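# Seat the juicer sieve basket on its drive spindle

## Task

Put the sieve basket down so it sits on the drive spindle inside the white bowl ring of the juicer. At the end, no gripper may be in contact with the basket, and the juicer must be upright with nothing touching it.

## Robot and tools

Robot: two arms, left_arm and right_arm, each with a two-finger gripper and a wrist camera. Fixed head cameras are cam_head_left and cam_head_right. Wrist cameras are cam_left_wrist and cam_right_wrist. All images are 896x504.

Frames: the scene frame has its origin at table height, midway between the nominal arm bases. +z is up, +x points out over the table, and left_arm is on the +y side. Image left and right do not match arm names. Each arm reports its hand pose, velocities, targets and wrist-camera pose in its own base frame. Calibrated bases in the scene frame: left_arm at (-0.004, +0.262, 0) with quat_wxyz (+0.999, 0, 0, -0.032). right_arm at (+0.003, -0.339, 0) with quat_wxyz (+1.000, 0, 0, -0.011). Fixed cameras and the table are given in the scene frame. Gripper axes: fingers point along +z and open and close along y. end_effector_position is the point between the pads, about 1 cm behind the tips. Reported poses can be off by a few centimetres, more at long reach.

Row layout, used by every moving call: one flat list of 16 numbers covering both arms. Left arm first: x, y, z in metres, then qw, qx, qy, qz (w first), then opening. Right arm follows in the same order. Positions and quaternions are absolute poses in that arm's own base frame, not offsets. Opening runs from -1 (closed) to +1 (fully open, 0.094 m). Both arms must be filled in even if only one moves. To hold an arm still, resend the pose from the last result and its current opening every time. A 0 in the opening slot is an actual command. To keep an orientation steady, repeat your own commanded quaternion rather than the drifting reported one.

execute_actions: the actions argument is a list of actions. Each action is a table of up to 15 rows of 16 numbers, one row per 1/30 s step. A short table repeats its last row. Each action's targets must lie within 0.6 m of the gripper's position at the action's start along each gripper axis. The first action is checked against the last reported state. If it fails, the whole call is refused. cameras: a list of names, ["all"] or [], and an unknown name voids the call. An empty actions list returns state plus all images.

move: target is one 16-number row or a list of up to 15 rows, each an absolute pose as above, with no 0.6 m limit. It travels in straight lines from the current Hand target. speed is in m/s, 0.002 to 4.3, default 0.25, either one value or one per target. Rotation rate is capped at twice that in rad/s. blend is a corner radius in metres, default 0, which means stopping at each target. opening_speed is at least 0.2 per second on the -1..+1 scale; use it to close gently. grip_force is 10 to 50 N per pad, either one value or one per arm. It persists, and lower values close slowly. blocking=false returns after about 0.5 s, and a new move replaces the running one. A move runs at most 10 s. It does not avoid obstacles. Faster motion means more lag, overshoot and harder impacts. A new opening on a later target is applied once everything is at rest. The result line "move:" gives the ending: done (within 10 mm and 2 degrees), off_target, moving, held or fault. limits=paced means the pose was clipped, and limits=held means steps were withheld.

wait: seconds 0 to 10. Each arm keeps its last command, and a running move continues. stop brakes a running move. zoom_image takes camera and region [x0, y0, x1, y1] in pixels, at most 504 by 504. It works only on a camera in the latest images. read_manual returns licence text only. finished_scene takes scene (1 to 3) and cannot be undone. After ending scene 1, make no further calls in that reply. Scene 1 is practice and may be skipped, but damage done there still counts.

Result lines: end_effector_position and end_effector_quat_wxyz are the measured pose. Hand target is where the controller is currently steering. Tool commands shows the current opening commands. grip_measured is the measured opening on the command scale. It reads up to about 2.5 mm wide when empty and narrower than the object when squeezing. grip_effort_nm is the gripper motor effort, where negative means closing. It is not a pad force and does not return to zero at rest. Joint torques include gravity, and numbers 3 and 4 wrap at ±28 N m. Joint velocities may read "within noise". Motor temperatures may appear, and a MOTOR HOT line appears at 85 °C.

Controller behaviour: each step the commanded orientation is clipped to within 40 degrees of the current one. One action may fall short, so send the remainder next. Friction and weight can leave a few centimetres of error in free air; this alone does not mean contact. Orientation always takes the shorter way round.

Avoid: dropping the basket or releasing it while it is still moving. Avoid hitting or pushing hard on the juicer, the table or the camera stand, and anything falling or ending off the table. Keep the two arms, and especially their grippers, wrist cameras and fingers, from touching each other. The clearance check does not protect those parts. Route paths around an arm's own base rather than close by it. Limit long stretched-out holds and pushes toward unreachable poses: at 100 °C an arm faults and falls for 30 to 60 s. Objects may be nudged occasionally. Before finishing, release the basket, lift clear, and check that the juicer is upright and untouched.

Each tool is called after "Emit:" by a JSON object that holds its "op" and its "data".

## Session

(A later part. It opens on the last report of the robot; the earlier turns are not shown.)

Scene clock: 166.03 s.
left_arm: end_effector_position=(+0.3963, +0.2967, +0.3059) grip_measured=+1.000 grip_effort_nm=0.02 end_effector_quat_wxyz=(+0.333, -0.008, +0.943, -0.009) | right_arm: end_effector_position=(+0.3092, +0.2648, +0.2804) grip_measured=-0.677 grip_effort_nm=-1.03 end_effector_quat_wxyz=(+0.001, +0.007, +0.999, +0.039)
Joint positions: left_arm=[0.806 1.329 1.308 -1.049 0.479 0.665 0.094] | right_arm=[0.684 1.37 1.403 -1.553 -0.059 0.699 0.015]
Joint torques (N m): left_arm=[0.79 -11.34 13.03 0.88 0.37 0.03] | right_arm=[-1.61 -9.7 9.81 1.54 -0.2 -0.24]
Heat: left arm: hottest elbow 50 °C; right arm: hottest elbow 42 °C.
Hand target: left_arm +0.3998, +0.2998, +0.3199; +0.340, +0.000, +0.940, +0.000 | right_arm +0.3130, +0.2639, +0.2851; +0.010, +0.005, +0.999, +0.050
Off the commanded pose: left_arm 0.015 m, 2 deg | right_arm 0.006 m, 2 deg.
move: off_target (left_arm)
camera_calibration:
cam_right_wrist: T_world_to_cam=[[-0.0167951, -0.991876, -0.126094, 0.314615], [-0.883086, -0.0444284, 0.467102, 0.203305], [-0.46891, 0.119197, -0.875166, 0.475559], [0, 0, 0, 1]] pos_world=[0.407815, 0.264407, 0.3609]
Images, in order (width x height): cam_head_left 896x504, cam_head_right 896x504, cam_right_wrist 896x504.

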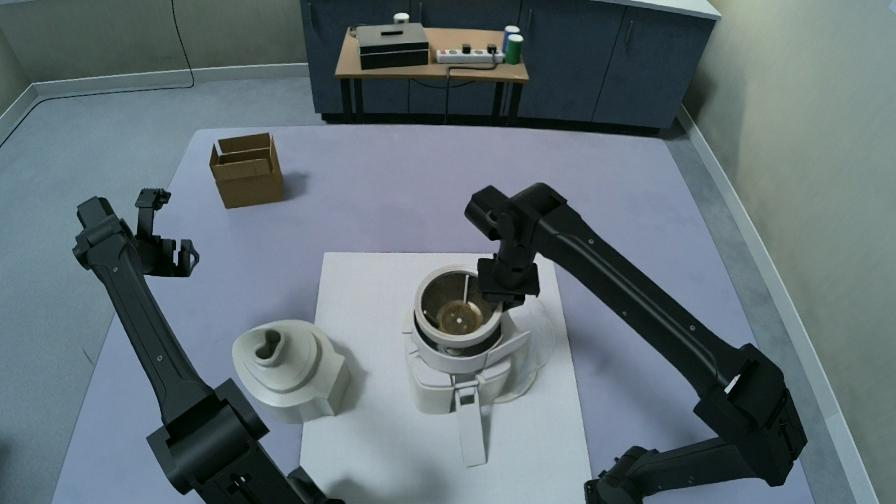

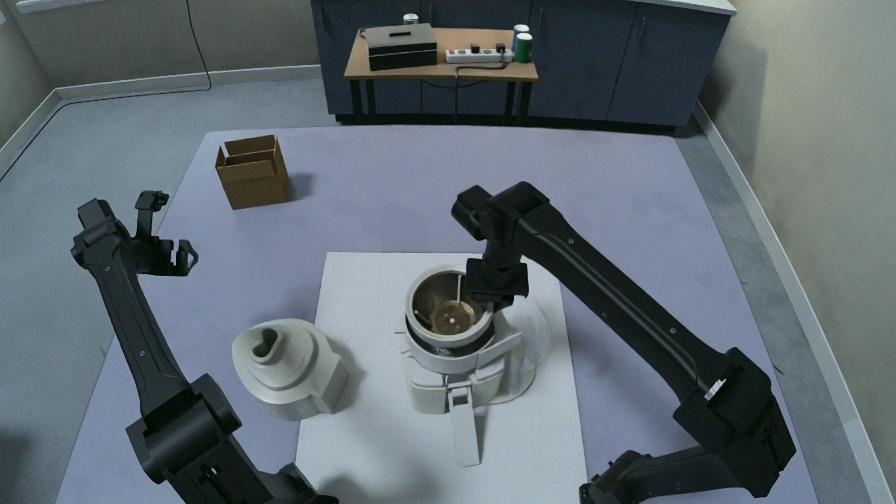

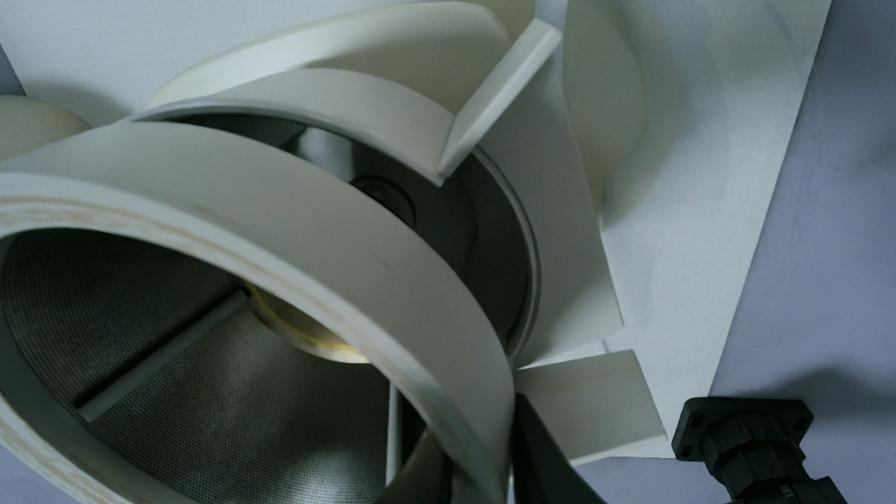

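Emit:
{"op": "move", "data": {"target": [0.40,0.30,0.32,0.34,0,0.94,0,1,0.308,0.257,0.268,-0.052,0.003,0.995,0.09,-0.85], "cameras": ["cam_head_left","cam_head_right","cam_right_wrist"], "speed": 0.1}}

Emit:
{"op": "zoom_image", "data": {"camera": "cam_head_right", "region": [380, 240, 520, 370]}}

Emit:
{"op": "zoom_image", "data": {"camera": "cam_head_left", "region": [380, 240, 520, 370]}}

Scene clock: 198.33 s.
left_arm: end_effector_position=(+0.3963, +0.2967, +0.3059) grip_measured=+1.000 grip_effort_nm=0.02 end_effector_quat_wxyz=(+0.333, -0.008, +0.943, -0.009) | right_arm: end_effector_position=(+0.3049, +0.2590, +0.2700) grip_measured=-0.677 grip_effort_nm=-1.03 end_effector_quat_wxyz=(-0.052, +0.004, +0.995, +0.086)
Joint positions: left_arm=[0.806 1.329 1.308 -1.049 0.479 0.665 0.094] | right_arm=[0.619 1.37 1.368 -1.553 -0.2 0.629 0.015]
Joint torques (N m): left_arm=[1.55 -10.99 13.03 0.7 0.35 0.02] | right_arm=[-1.61 -9.41 9.24 1.1 -0.38 -0.17]
Heat: left arm: hottest elbow 51 °C; right arm: hottest elbow 40 °C.
Hand target: left_arm +0.3998, +0.2998, +0.3199; +0.340, +0.000, +0.940, +0.000 | right_arm +0.3079, +0.2570, +0.2681; -0.052, +0.003, +0.995, +0.090
Off the commanded pose: left_arm 0.015 m, 2 deg | right_arm 0.004 m, 1 deg.
move: off_target (left_arm)
camera_calibration:
cam_right_wrist: T_world_to_cam=[[-0.0264692, -0.975761, -0.217233, 0.330878], [-0.829271, -0.0999156, 0.549842, 0.179633], [-0.558219, 0.194699, -0.806526, 0.454182], [0, 0, 0, 1]] pos_world=[0.411255, 0.252378, 0.339418]
Images, in order (width x height): cam_head_left 896x504, cam_head_right 896x504, cam_right_wrist 896x504.

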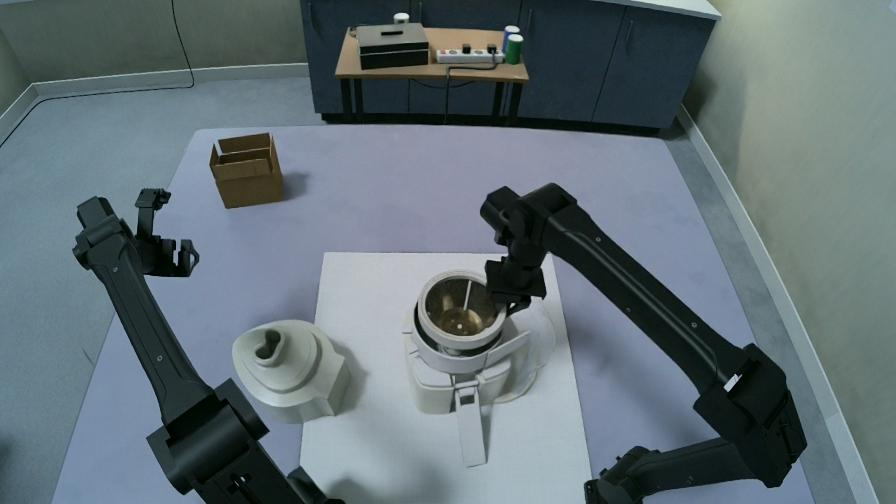

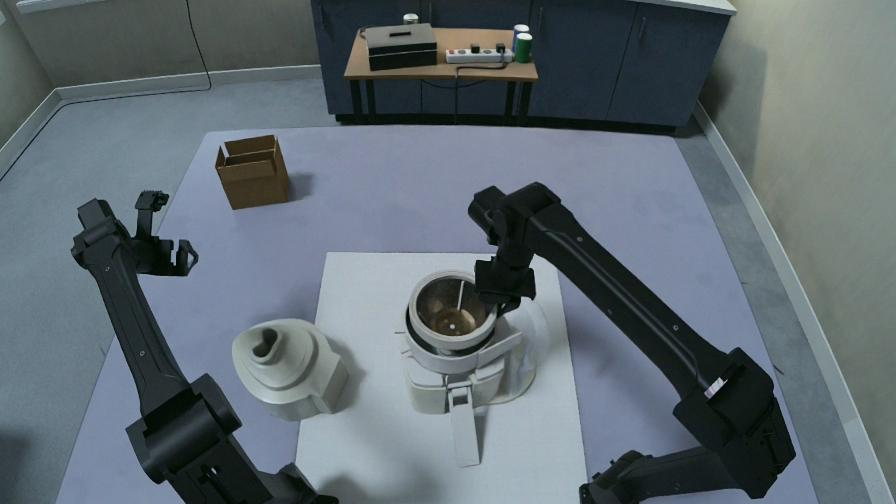

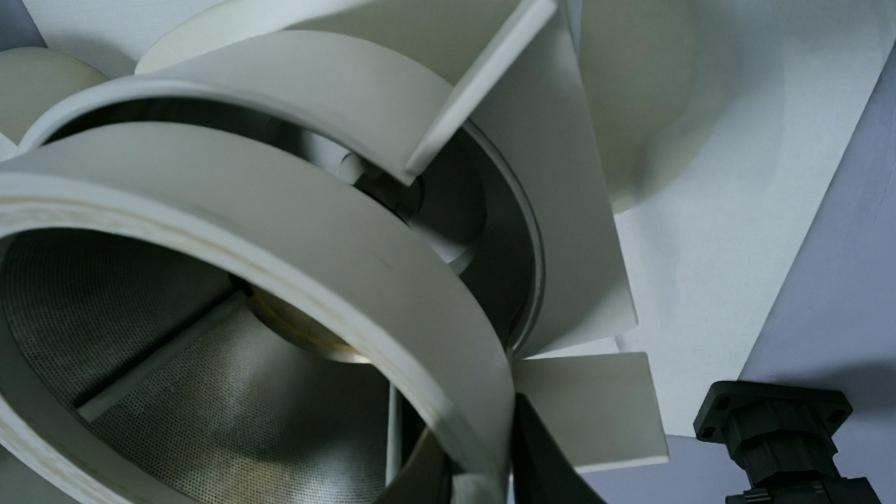

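Scaled by 3.600 from the camera's 896x504 image, which has a finer 1280x720 frame.

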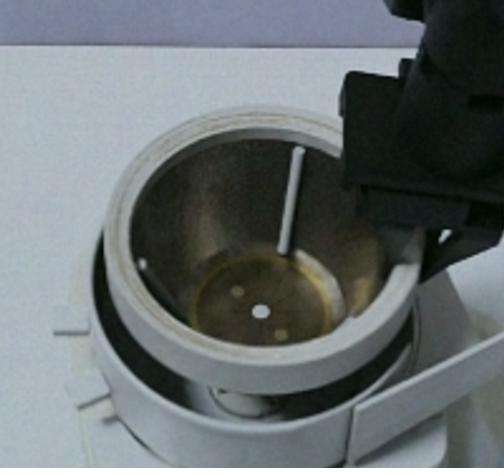

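Scaled by 3.600 from the camera's 896x504 image, which has a finer 1280x720 frame.

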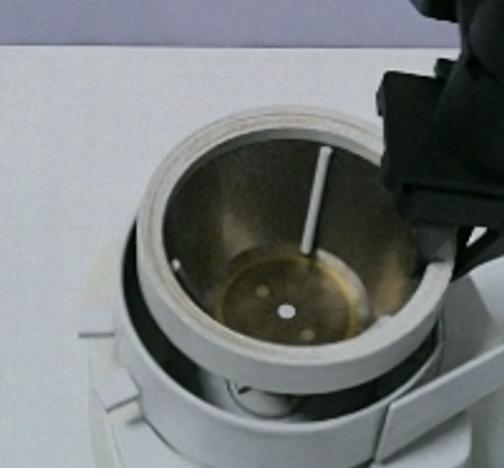

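Emit:
{"op": "move", "data": {"target": [[0.40,0.30,0.32,0.34,0,0.94,0,1,0.305,0.2575,0.26,-0.052,0.003,0.995,0.096,-0.85],[0.40,0.30,0.32,0.34,0,0.94,0,1,0.305,0.2575,0.230,-0.052,0.003,0.995,0.096,-0.85]], "cameras": ["cam_head_left","cam_head_right","cam_right_wrist"], "speed": 0.08, "blend": 0.005}}

Emit:
{"op": "zoom_image", "data": {"camera": "cam_head_right", "region": [380, 240, 520, 370]}}

Emit:
{"op": "zoom_image", "data": {"camera": "cam_head_left", "region": [380, 240, 520, 370]}}

Scene clock: 214.70 s.
left_arm: end_effector_position=(+0.3963, +0.2967, +0.3059) grip_measured=+1.000 grip_effort_nm=0.02 end_effector_quat_wxyz=(+0.333, -0.008, +0.943, -0.009) | right_arm: end_effector_position=(+0.3015, +0.2589, +0.2308) grip_measured=-0.677 grip_effort_nm=-1.03 end_effector_quat_wxyz=(-0.056, +0.004, +0.994, +0.089)
Joint positions: left_arm=[0.806 1.329 1.308 -1.049 0.479 0.665 0.094] | right_arm=[0.619 1.37 1.264 -1.452 -0.211 0.628 0.015]
Joint torques (N m): left_arm=[1.73 -11.34 12.9 0.88 0.39 0.05] | right_arm=[-1.73 -9.05 8.96 1.32 -0.34 -0.21]
Heat: left arm: hottest elbow 51 °C; right arm: hottest elbow 41 °C.
Hand target: left_arm +0.3998, +0.2998, +0.3199; +0.340, +0.000, +0.940, +0.000 | right_arm +0.3049, +0.2575, +0.2301; -0.052, +0.003, +0.994, +0.096
Off the commanded pose: left_arm 0.015 m, 2 deg | right_arm 0.004 m, 1 deg.
move: off_target (left_arm); blend cut to 0.0043 m at target 1
camera_calibration:
cam_right_wrist: T_world_to_cam=[[-0.0273991, -0.974183, -0.224089, 0.323634], [-0.824607, -0.104688, 0.555935, 0.196873], [-0.565042, 0.200018, -0.80045, 0.420067], [0, 0, 0, 1]] pos_world=[0.408566, 0.251868, 0.299317]
Images, in order (width x height): cam_head_left 896x504, cam_head_right 896x504, cam_right_wrist 896x504.

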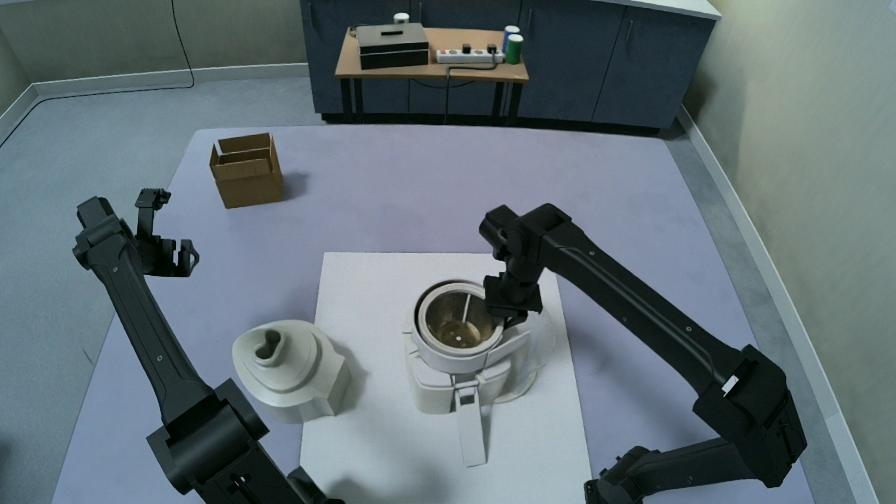

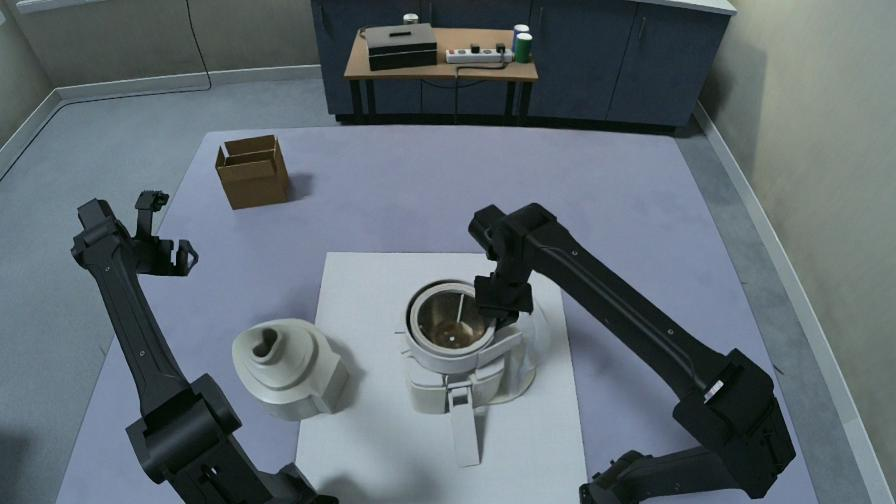

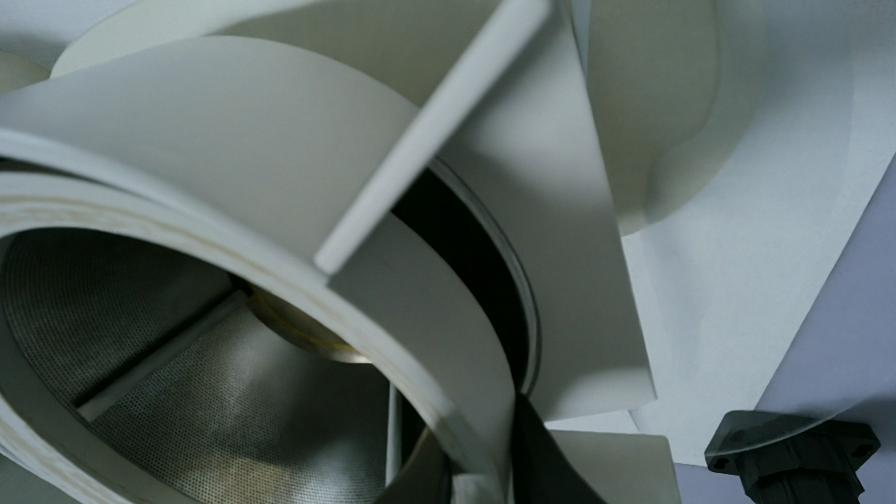

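Scaled by 3.600 from the camera's 896x504 image, which has a finer 1280x720 frame.

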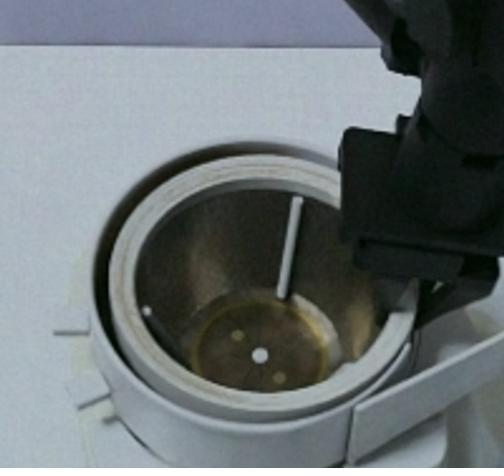

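Scaled by 3.600 from the camera's 896x504 image, which has a finer 1280x720 frame.

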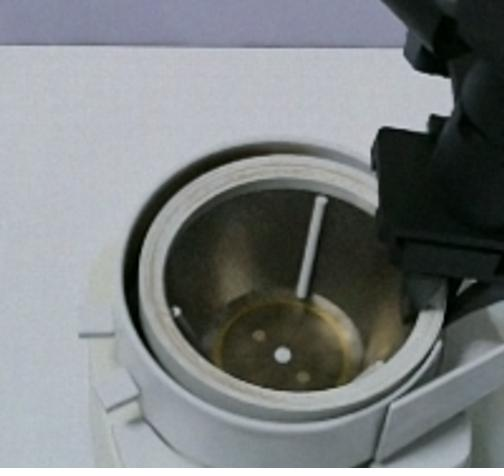

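Emit:
{"op": "move", "data": {"target": [[0.40,0.30,0.32,0.34,0,0.94,0,1,0.306,0.263,0.230,-0.052,0.003,0.995,0.096,-0.85],[0.40,0.30,0.32,0.34,0,0.94,0,1,0.306,0.263,0.208,-0.052,0.003,0.995,0.096,-0.85]], "cameras": ["cam_head_left","cam_head_right"], "speed": 0.06}}

Emit:
{"op": "zoom_image", "data": {"camera": "cam_head_right", "region": [380, 240, 520, 370]}}

Emit:
{"op": "zoom_image", "data": {"camera": "cam_head_left", "region": [380, 240, 520, 370]}}

Scene clock: 227.90 s.
left_arm: end_effector_position=(+0.3963, +0.2967, +0.3059) grip_measured=+1.000 grip_effort_nm=0.02 end_effector_quat_wxyz=(+0.333, -0.008, +0.943, -0.009) | right_arm: end_effector_position=(+0.3062, +0.2633, +0.2185) grip_measured=-0.677 grip_effort_nm=-1.03 end_effector_quat_wxyz=(-0.048, +0.003, +0.994, +0.098)
Joint positions: left_arm=[0.806 1.329 1.308 -1.049 0.479 0.665 0.094] | right_arm=[0.619 1.376 1.236 -1.395 -0.216 0.629 0.015]
Joint torques (N m): left_arm=[2.02 -10.99 12.83 0.83 0.37 0.08] | right_arm=[-0.56 -8.53 7.95 1.57 -0.11 -0.14]
Heat: left arm: hottest elbow 51 °C; right arm: hottest elbow 40 °C.
Hand target: left_arm +0.3998, +0.2998, +0.3199; +0.340, +0.000, +0.940, +0.000 | right_arm +0.3058, +0.2629, +0.2082; -0.052, +0.003, +0.994, +0.096
Off the commanded pose: left_arm 0.015 m, 2 deg | right_arm 0.011 m, 1 deg.
move: off_target (left_arm, right_arm)
Images, in order (width x height): cam_head_left 896x504, cam_head_right 896x504.

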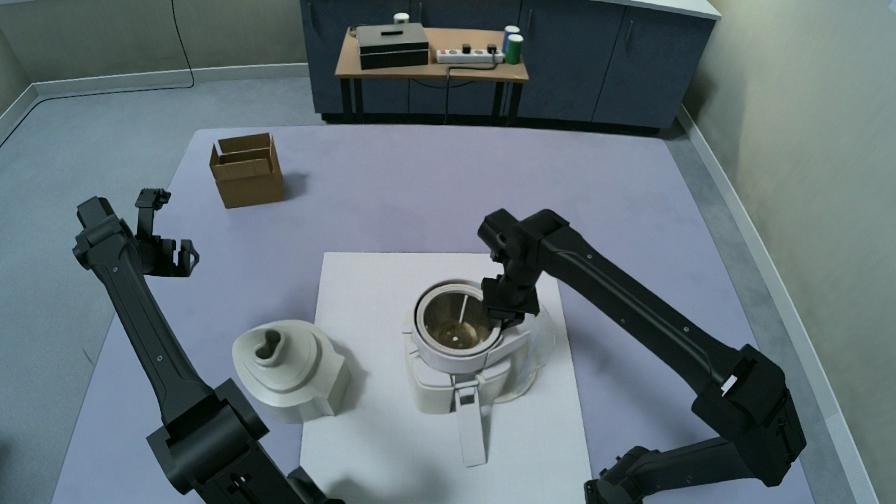

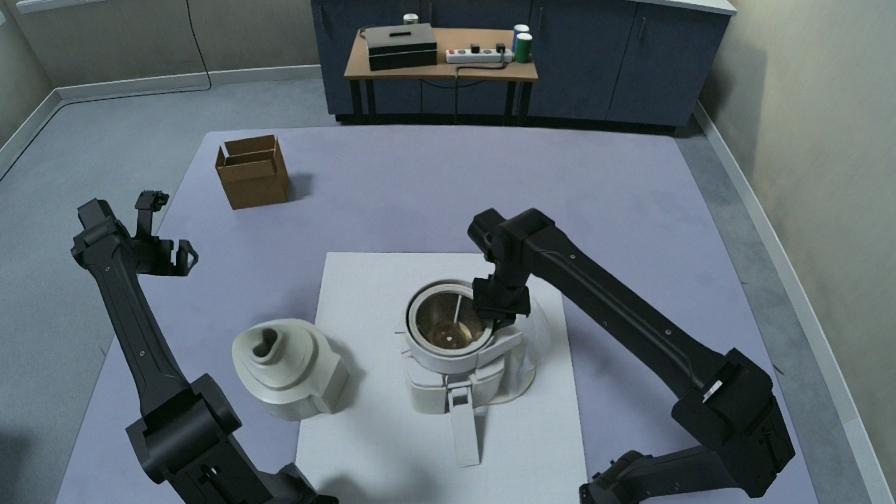

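Scaled by 3.600 from the camera's 896x504 image, which has a finer 1280x720 frame.

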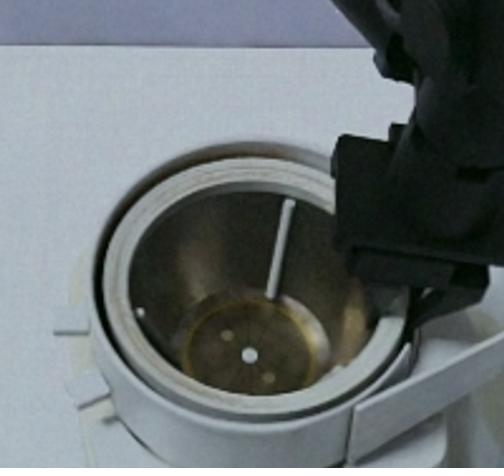

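Scaled by 3.600 from the camera's 896x504 image, which has a finer 1280x720 frame.

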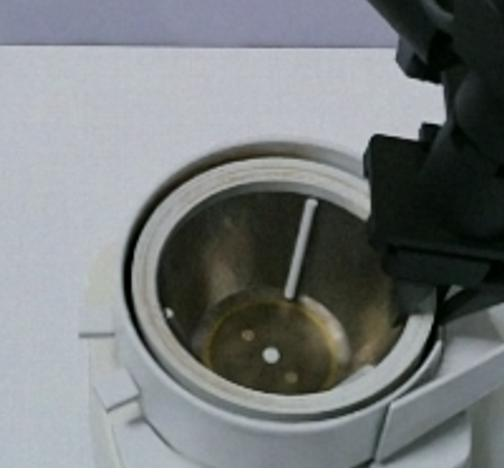

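Emit:
{"op": "move", "data": {"target": [[0.40,0.30,0.32,0.34,0,0.94,0,1,0.303,0.261,0.226,-0.052,0.003,0.995,0.094,-0.85],[0.40,0.30,0.32,0.34,0,0.94,0,1,0.303,0.261,0.200,-0.052,0.003,0.995,0.094,-0.85]], "cameras": ["cam_head_left","cam_head_right","cam_right_wrist"], "speed": 0.06}}

Emit:
{"op": "zoom_image", "data": {"camera": "cam_head_right", "region": [380, 240, 520, 370]}}

Emit:
{"op": "zoom_image", "data": {"camera": "cam_head_left", "region": [380, 240, 520, 370]}}

Scene clock: 242.47 s.
left_arm: end_effector_position=(+0.3963, +0.2967, +0.3059) grip_measured=+1.000 grip_effort_nm=0.02 end_effector_quat_wxyz=(+0.333, -0.008, +0.943, -0.009) | right_arm: end_effector_position=(+0.3051, +0.2624, +0.2166) grip_measured=-0.677 grip_effort_nm=-1.03 end_effector_quat_wxyz=(-0.043, +0.002, +0.994, +0.102)
Joint positions: left_arm=[0.806 1.329 1.308 -1.049 0.479 0.665 0.094] | right_arm=[0.619 1.365 1.221 -1.378 -0.216 0.629 0.015]
Joint torques (N m): left_arm=[1.79 -11.16 13.09 0.9 0.4 0.06] | right_arm=[-0.09 -8.12 7.21 1.5 0 -0.07]
Heat: left arm: hottest elbow 51 °C; right arm: hottest elbow 39 °C.
Hand target: left_arm +0.3998, +0.2998, +0.3199; +0.340, +0.000, +0.940, +0.000 | right_arm +0.3026, +0.2608, +0.2004; -0.052, +0.003, +0.994, +0.094
Off the commanded pose: left_arm 0.015 m, 2 deg | right_arm 0.017 m, 1 deg.
move: off_target (left_arm, right_arm)
camera_calibration:
cam_right_wrist: T_world_to_cam=[[-0.0214374, -0.968385, -0.248536, 0.325912], [-0.83876, -0.117865, 0.531591, 0.221031], [-0.544078, 0.219858, -0.809717, 0.400396], [0, 0, 0, 1]] pos_world=[0.410226, 0.25363, 0.287711]
Images, in order (width x height): cam_head_left 896x504, cam_head_right 896x504, cam_right_wrist 896x504.

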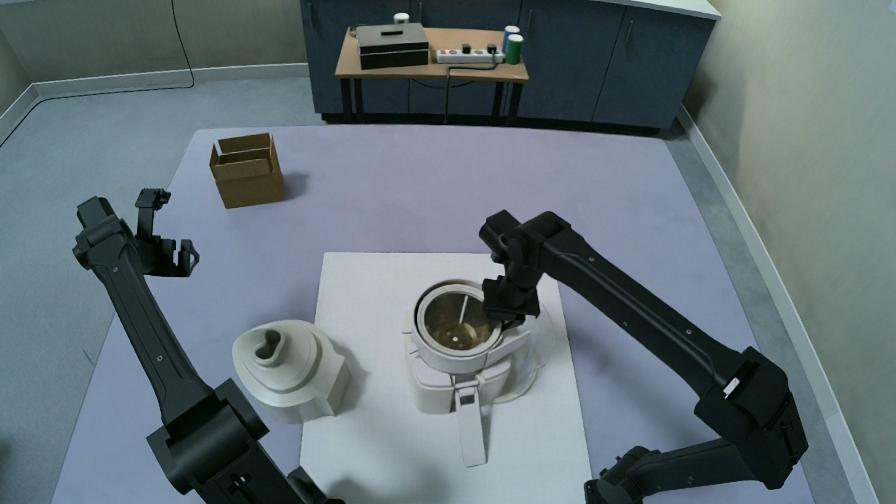

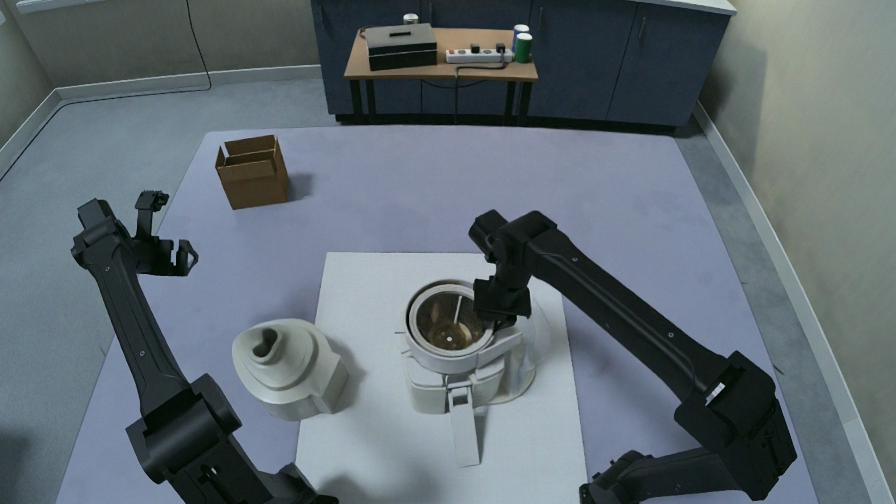

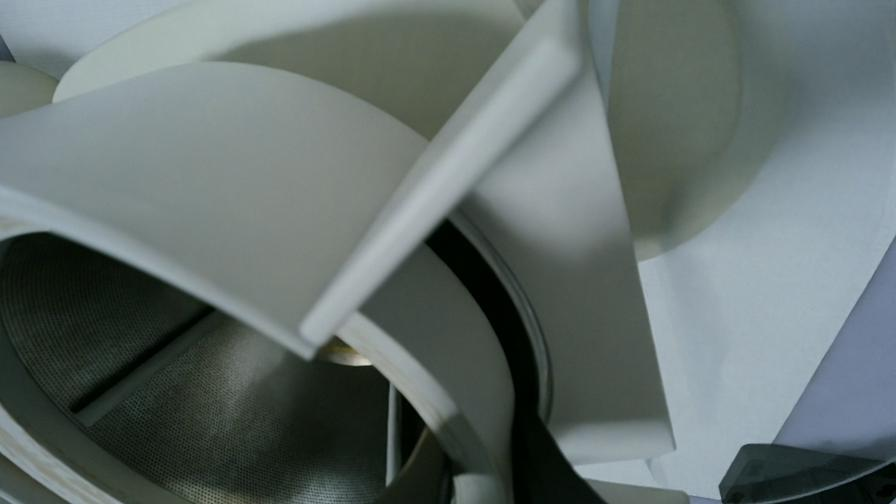

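Scaled by 3.600 from the camera's 896x504 image, which has a finer 1280x720 frame.

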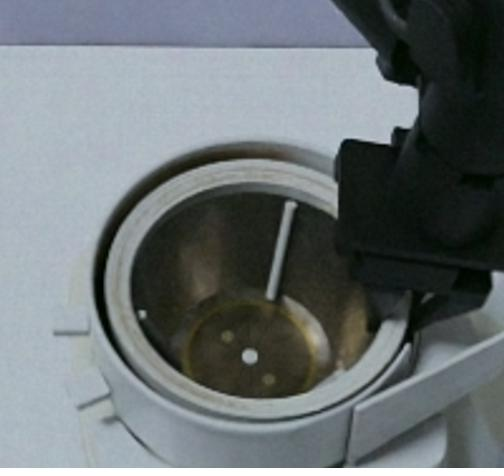

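Scaled by 3.600 from the camera's 896x504 image, which has a finer 1280x720 frame.

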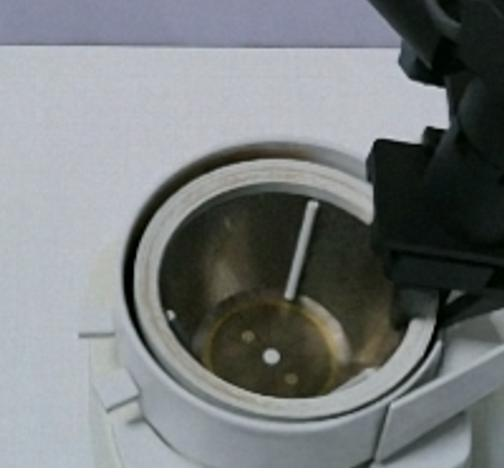

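Emit:
{"op": "move", "data": {"target": [[0.40,0.30,0.32,0.34,0,0.94,0,1,0.297,0.261,0.208,-0.052,0.003,0.995,0.088,-0.85],[0.40,0.30,0.32,0.34,0,0.94,0,1,0.297,0.261,0.196,-0.052,0.003,0.995,0.085,-0.85]], "cameras": ["cam_head_left","cam_head_right"], "speed": 0.06}}

Emit:
{"op": "zoom_image", "data": {"camera": "cam_head_right", "region": [380, 240, 520, 370]}}

Scene clock: 276.03 s.
left_arm: end_effector_position=(+0.3963, +0.2967, +0.3059) grip_measured=+1.000 grip_effort_nm=0.02 end_effector_quat_wxyz=(+0.333, -0.008, +0.943, -0.009) | right_arm: end_effector_position=(+0.3053, +0.2615, +0.2115) grip_measured=-0.677 grip_effort_nm=-1.03 end_effector_quat_wxyz=(-0.037, +0.003, +0.995, +0.096)
Joint positions: left_arm=[0.806 1.329 1.308 -1.049 0.479 0.665 0.094] | right_arm=[0.624 1.364 1.207 -1.362 -0.199 0.636 0.015]
Joint torques (N m): left_arm=[1.55 -11.4 13.09 0.72 0.34 0.08] | right_arm=[0.85 -7.88 7.13 0.96 -0.06 -0.01]
Heat: left arm: hottest elbow 52 °C; right arm: hottest elbow 39 °C.
Hand target: left_arm +0.3998, +0.2998, +0.3199; +0.340, +0.000, +0.940, +0.000 | right_arm +0.2968, +0.2606, +0.1963; -0.052, +0.003, +0.995, +0.085
Off the commanded pose: left_arm 0.015 m, 2 deg | right_arm 0.018 m, 2 deg.
move: off_target (left_arm, right_arm)
Images, in order (width x height): cam_head_left 896x504, cam_head_right 896x504.

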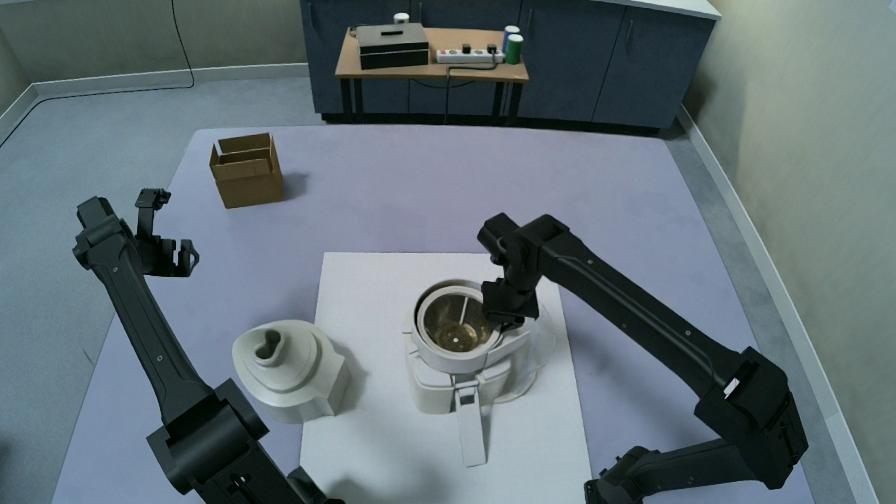

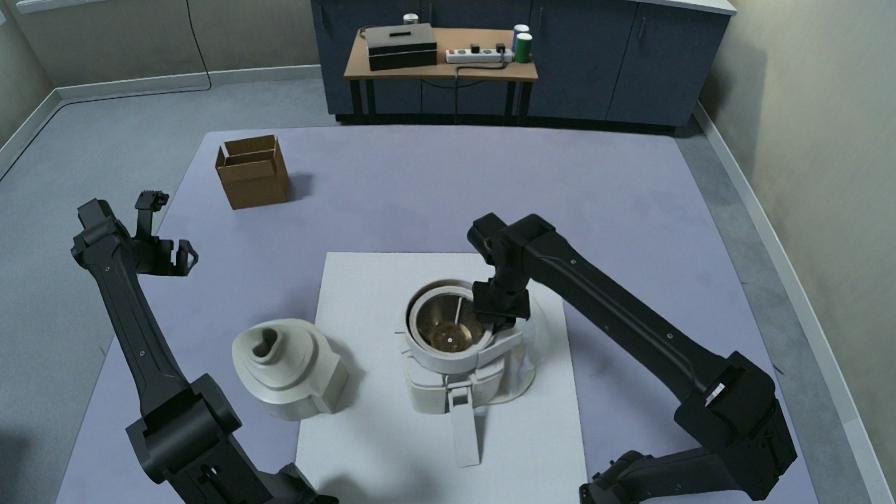

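Scaled by 3.600 from the camera's 896x504 image, which has a finer 1280x720 frame.

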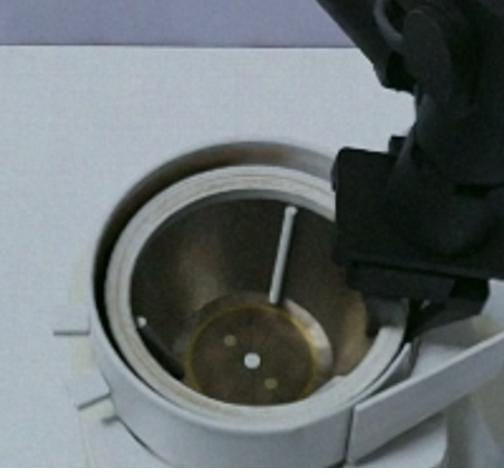

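Emit:
{"op": "move", "data": {"target": [[0.40,0.30,0.32,0.34,0,0.94,0,1,0.296,0.259,0.200,-0.045,0.003,0.995,0.078,-0.85],[0.40,0.30,0.32,0.34,0,0.94,0,1,0.300,0.259,0.192,-0.045,0.003,0.995,0.078,-0.85]], "cameras": ["cam_head_left","cam_head_right"], "speed": 0.06}}

Emit:
{"op": "zoom_image", "data": {"camera": "cam_head_right", "region": [380, 240, 520, 370]}}

Emit:
{"op": "zoom_image", "data": {"camera": "cam_head_left", "region": [380, 240, 520, 370]}}

Scene clock: 283.27 s.
left_arm: end_effector_position=(+0.3963, +0.2967, +0.3059) grip_measured=+1.000 grip_effort_nm=0.02 end_effector_quat_wxyz=(+0.333, -0.008, +0.943, -0.009) | right_arm: end_effector_position=(+0.3055, +0.2620, +0.2094) grip_measured=-0.677 grip_effort_nm=-1.03 end_effector_quat_wxyz=(-0.032, +0.003, +0.995, +0.090)
Joint positions: left_arm=[0.806 1.329 1.308 -1.049 0.479 0.665 0.094] | right_arm=[0.631 1.364 1.203 -1.354 -0.183 0.641 0.015]
Joint torques (N m): left_arm=[1.67 -11.11 13.01 0.96 0.36 0.08] | right_arm=[0.15 -8 6.98 1.2 0.1 -0.05]
Motor temperatures (°C): left_arm=[25 37 52 26 24 26 27] | right_arm=[27 32 38 23 26 25 28]
Heat: left arm: hottest elbow 52 °C; right arm: hottest elbow 38 °C.
Hand target: left_arm +0.3998, +0.2998, +0.3199; +0.340, +0.000, +0.940, +0.000 | right_arm +0.2997, +0.2588, +0.1925; -0.045, +0.003, +0.996, +0.078
Off the commanded pose: left_arm 0.015 m, 2 deg | right_arm 0.018 m, 2 deg.
move: off_target (left_arm, right_arm)
Images, in order (width x height): cam_head_left 896x504, cam_head_right 896x504.

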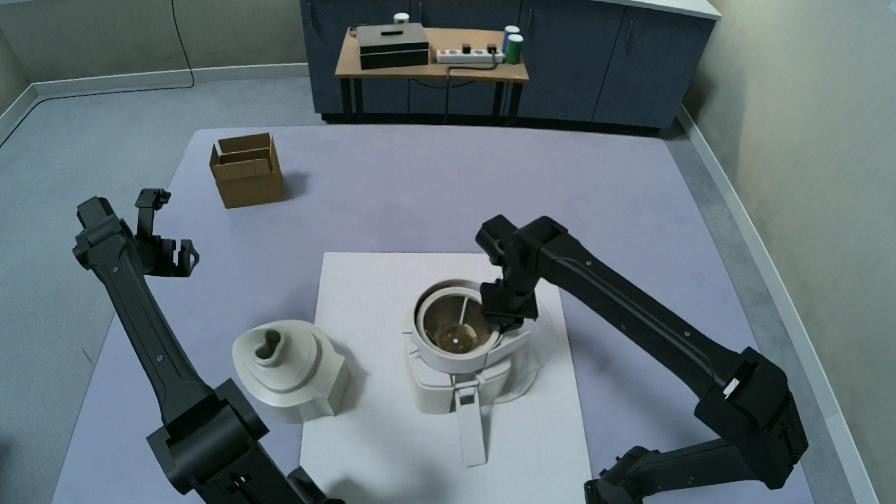

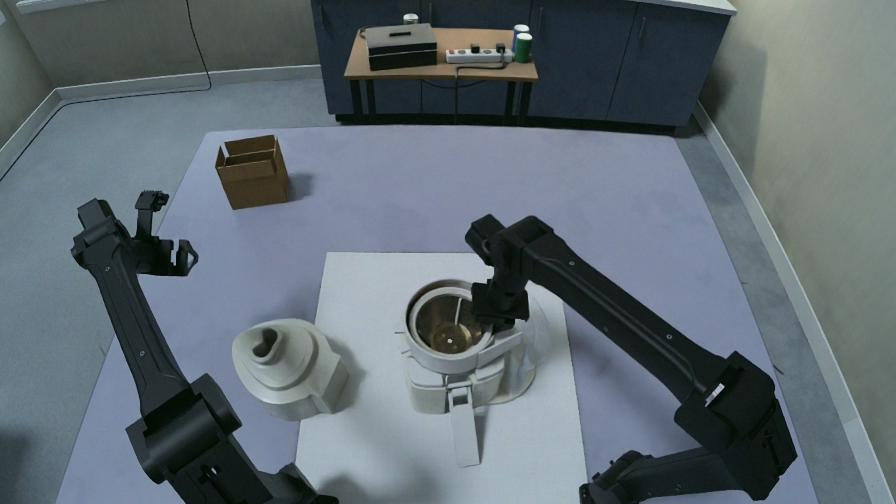

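Scaled by 3.600 from the camera's 896x504 image, which has a finer 1280x720 frame.

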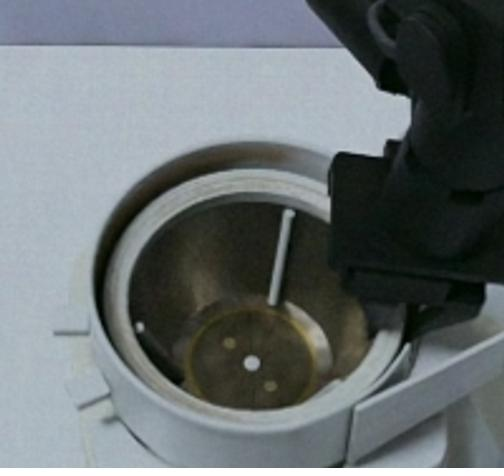

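Scaled by 3.600 from the camera's 896x504 image, which has a finer 1280x720 frame.

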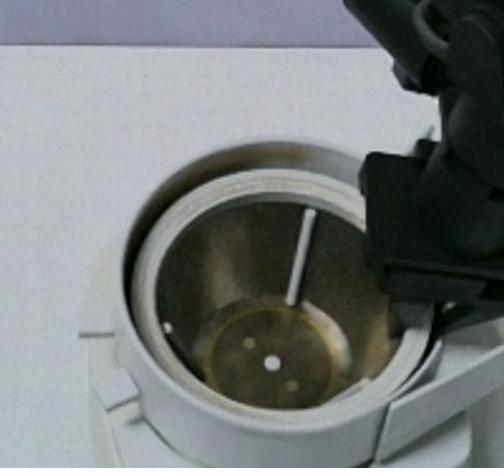

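Emit:
{"op": "move", "data": {"target": [[0.40,0.30,0.32,0.34,0,0.94,0,1,0.305,0.2615,0.206,-0.038,0.003,0.995,0.085,-0.85],[0.40,0.30,0.32,0.34,0,0.94,0,1,0.305,0.2615,0.206,-0.038,0.003,0.995,0.085,-0.2]], "cameras": ["cam_head_left","cam_head_right","cam_right_wrist"], "speed": 0.06, "opening_speed": 0.5}}

Emit:
{"op": "zoom_image", "data": {"camera": "cam_head_right", "region": [380, 240, 520, 370]}}

Scene clock: 290.13 s.
left_arm: end_effector_position=(+0.3963, +0.2967, +0.3059) grip_measured=+1.000 grip_effort_nm=0.02 end_effector_quat_wxyz=(+0.333, -0.008, +0.943, -0.009) | right_arm: end_effector_position=(+0.3036, +0.2681, +0.2104) grip_measured=-0.204 grip_effort_nm=0.15 end_effector_quat_wxyz=(-0.033, -0.002, +0.994, +0.100)
Joint positions: left_arm=[0.806 1.329 1.308 -1.049 0.479 0.665 0.094] | right_arm=[0.639 1.363 1.203 -1.344 -0.2 0.641 0.037]
Joint torques (N m): left_arm=[1.49 -10.46 13.12 0.69 0.34 0.1] | right_arm=[-1.32 -8.41 9.69 0.12 0.66 -0.06]
Heat: left arm: hottest elbow 52 °C; right arm: hottest elbow 38 °C.
Hand target: left_arm +0.3998, +0.2998, +0.3199; +0.340, +0.000, +0.940, +0.000 | right_arm +0.3049, +0.2615, +0.2062; -0.038, +0.003, +0.996, +0.085
Off the commanded pose: left_arm 0.015 m, 2 deg | right_arm 0.008 m, 2 deg.
move: off_target (left_arm)
camera_calibration:
cam_right_wrist: T_world_to_cam=[[-0.00894266, -0.969169, -0.246233, 0.325732], [-0.849111, -0.122696, 0.513767, 0.231977], [-0.528139, 0.213673, -0.821835, 0.39268], [0, 0, 0, 1]] pos_world=[0.407276, 0.260247, 0.283742]
Images, in order (width x height): cam_head_left 896x504, cam_head_right 896x504, cam_right_wrist 896x504.

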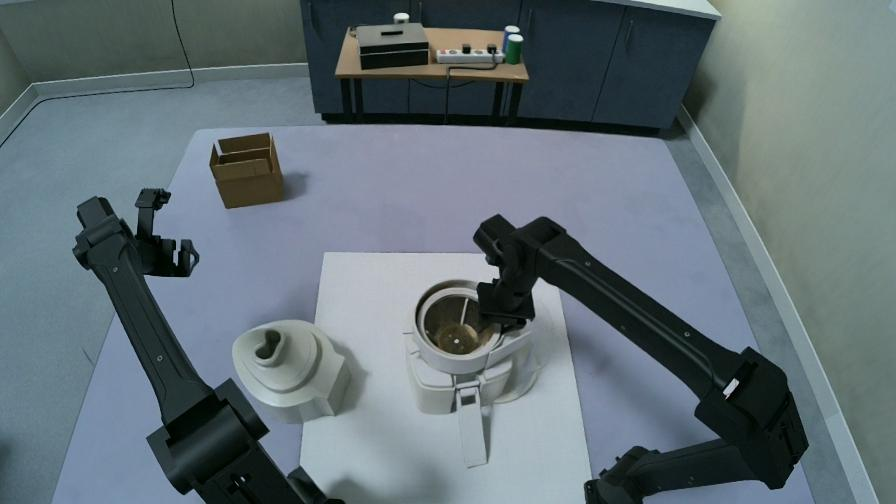

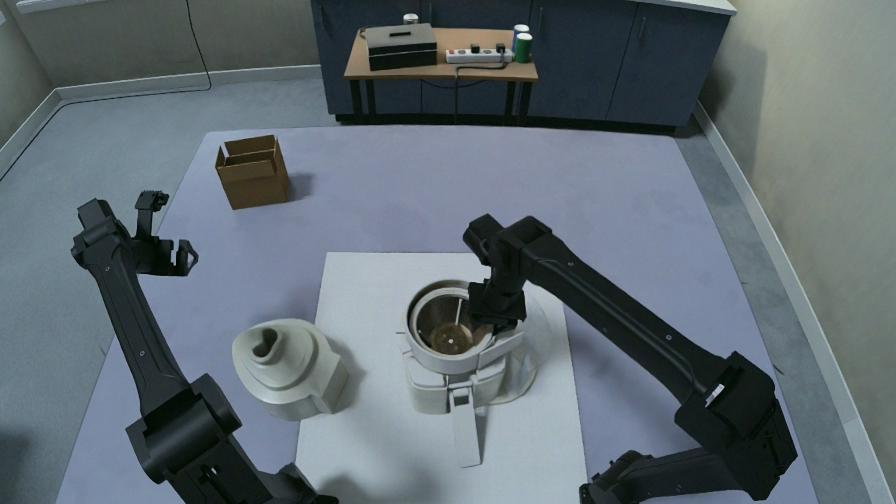

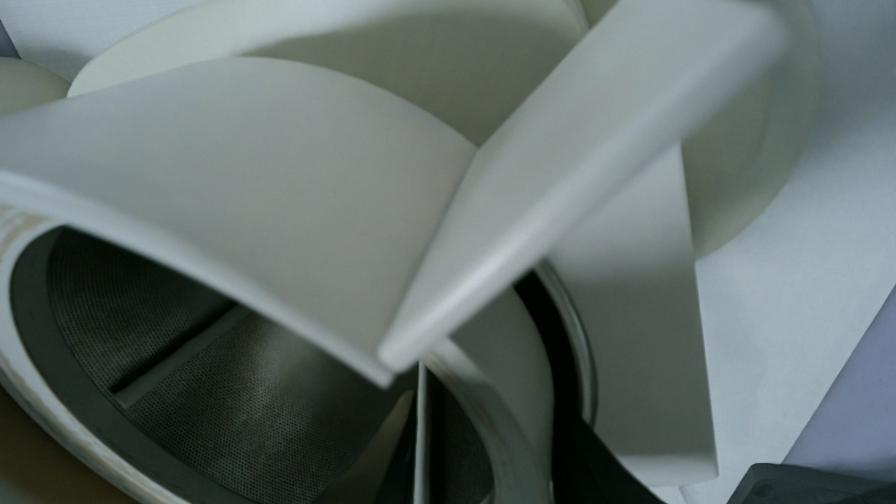

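Scaled by 3.600 from the camera's 896x504 image, which has a finer 1280x720 frame.

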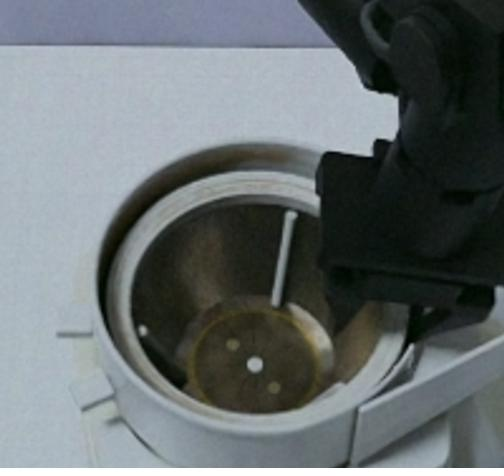

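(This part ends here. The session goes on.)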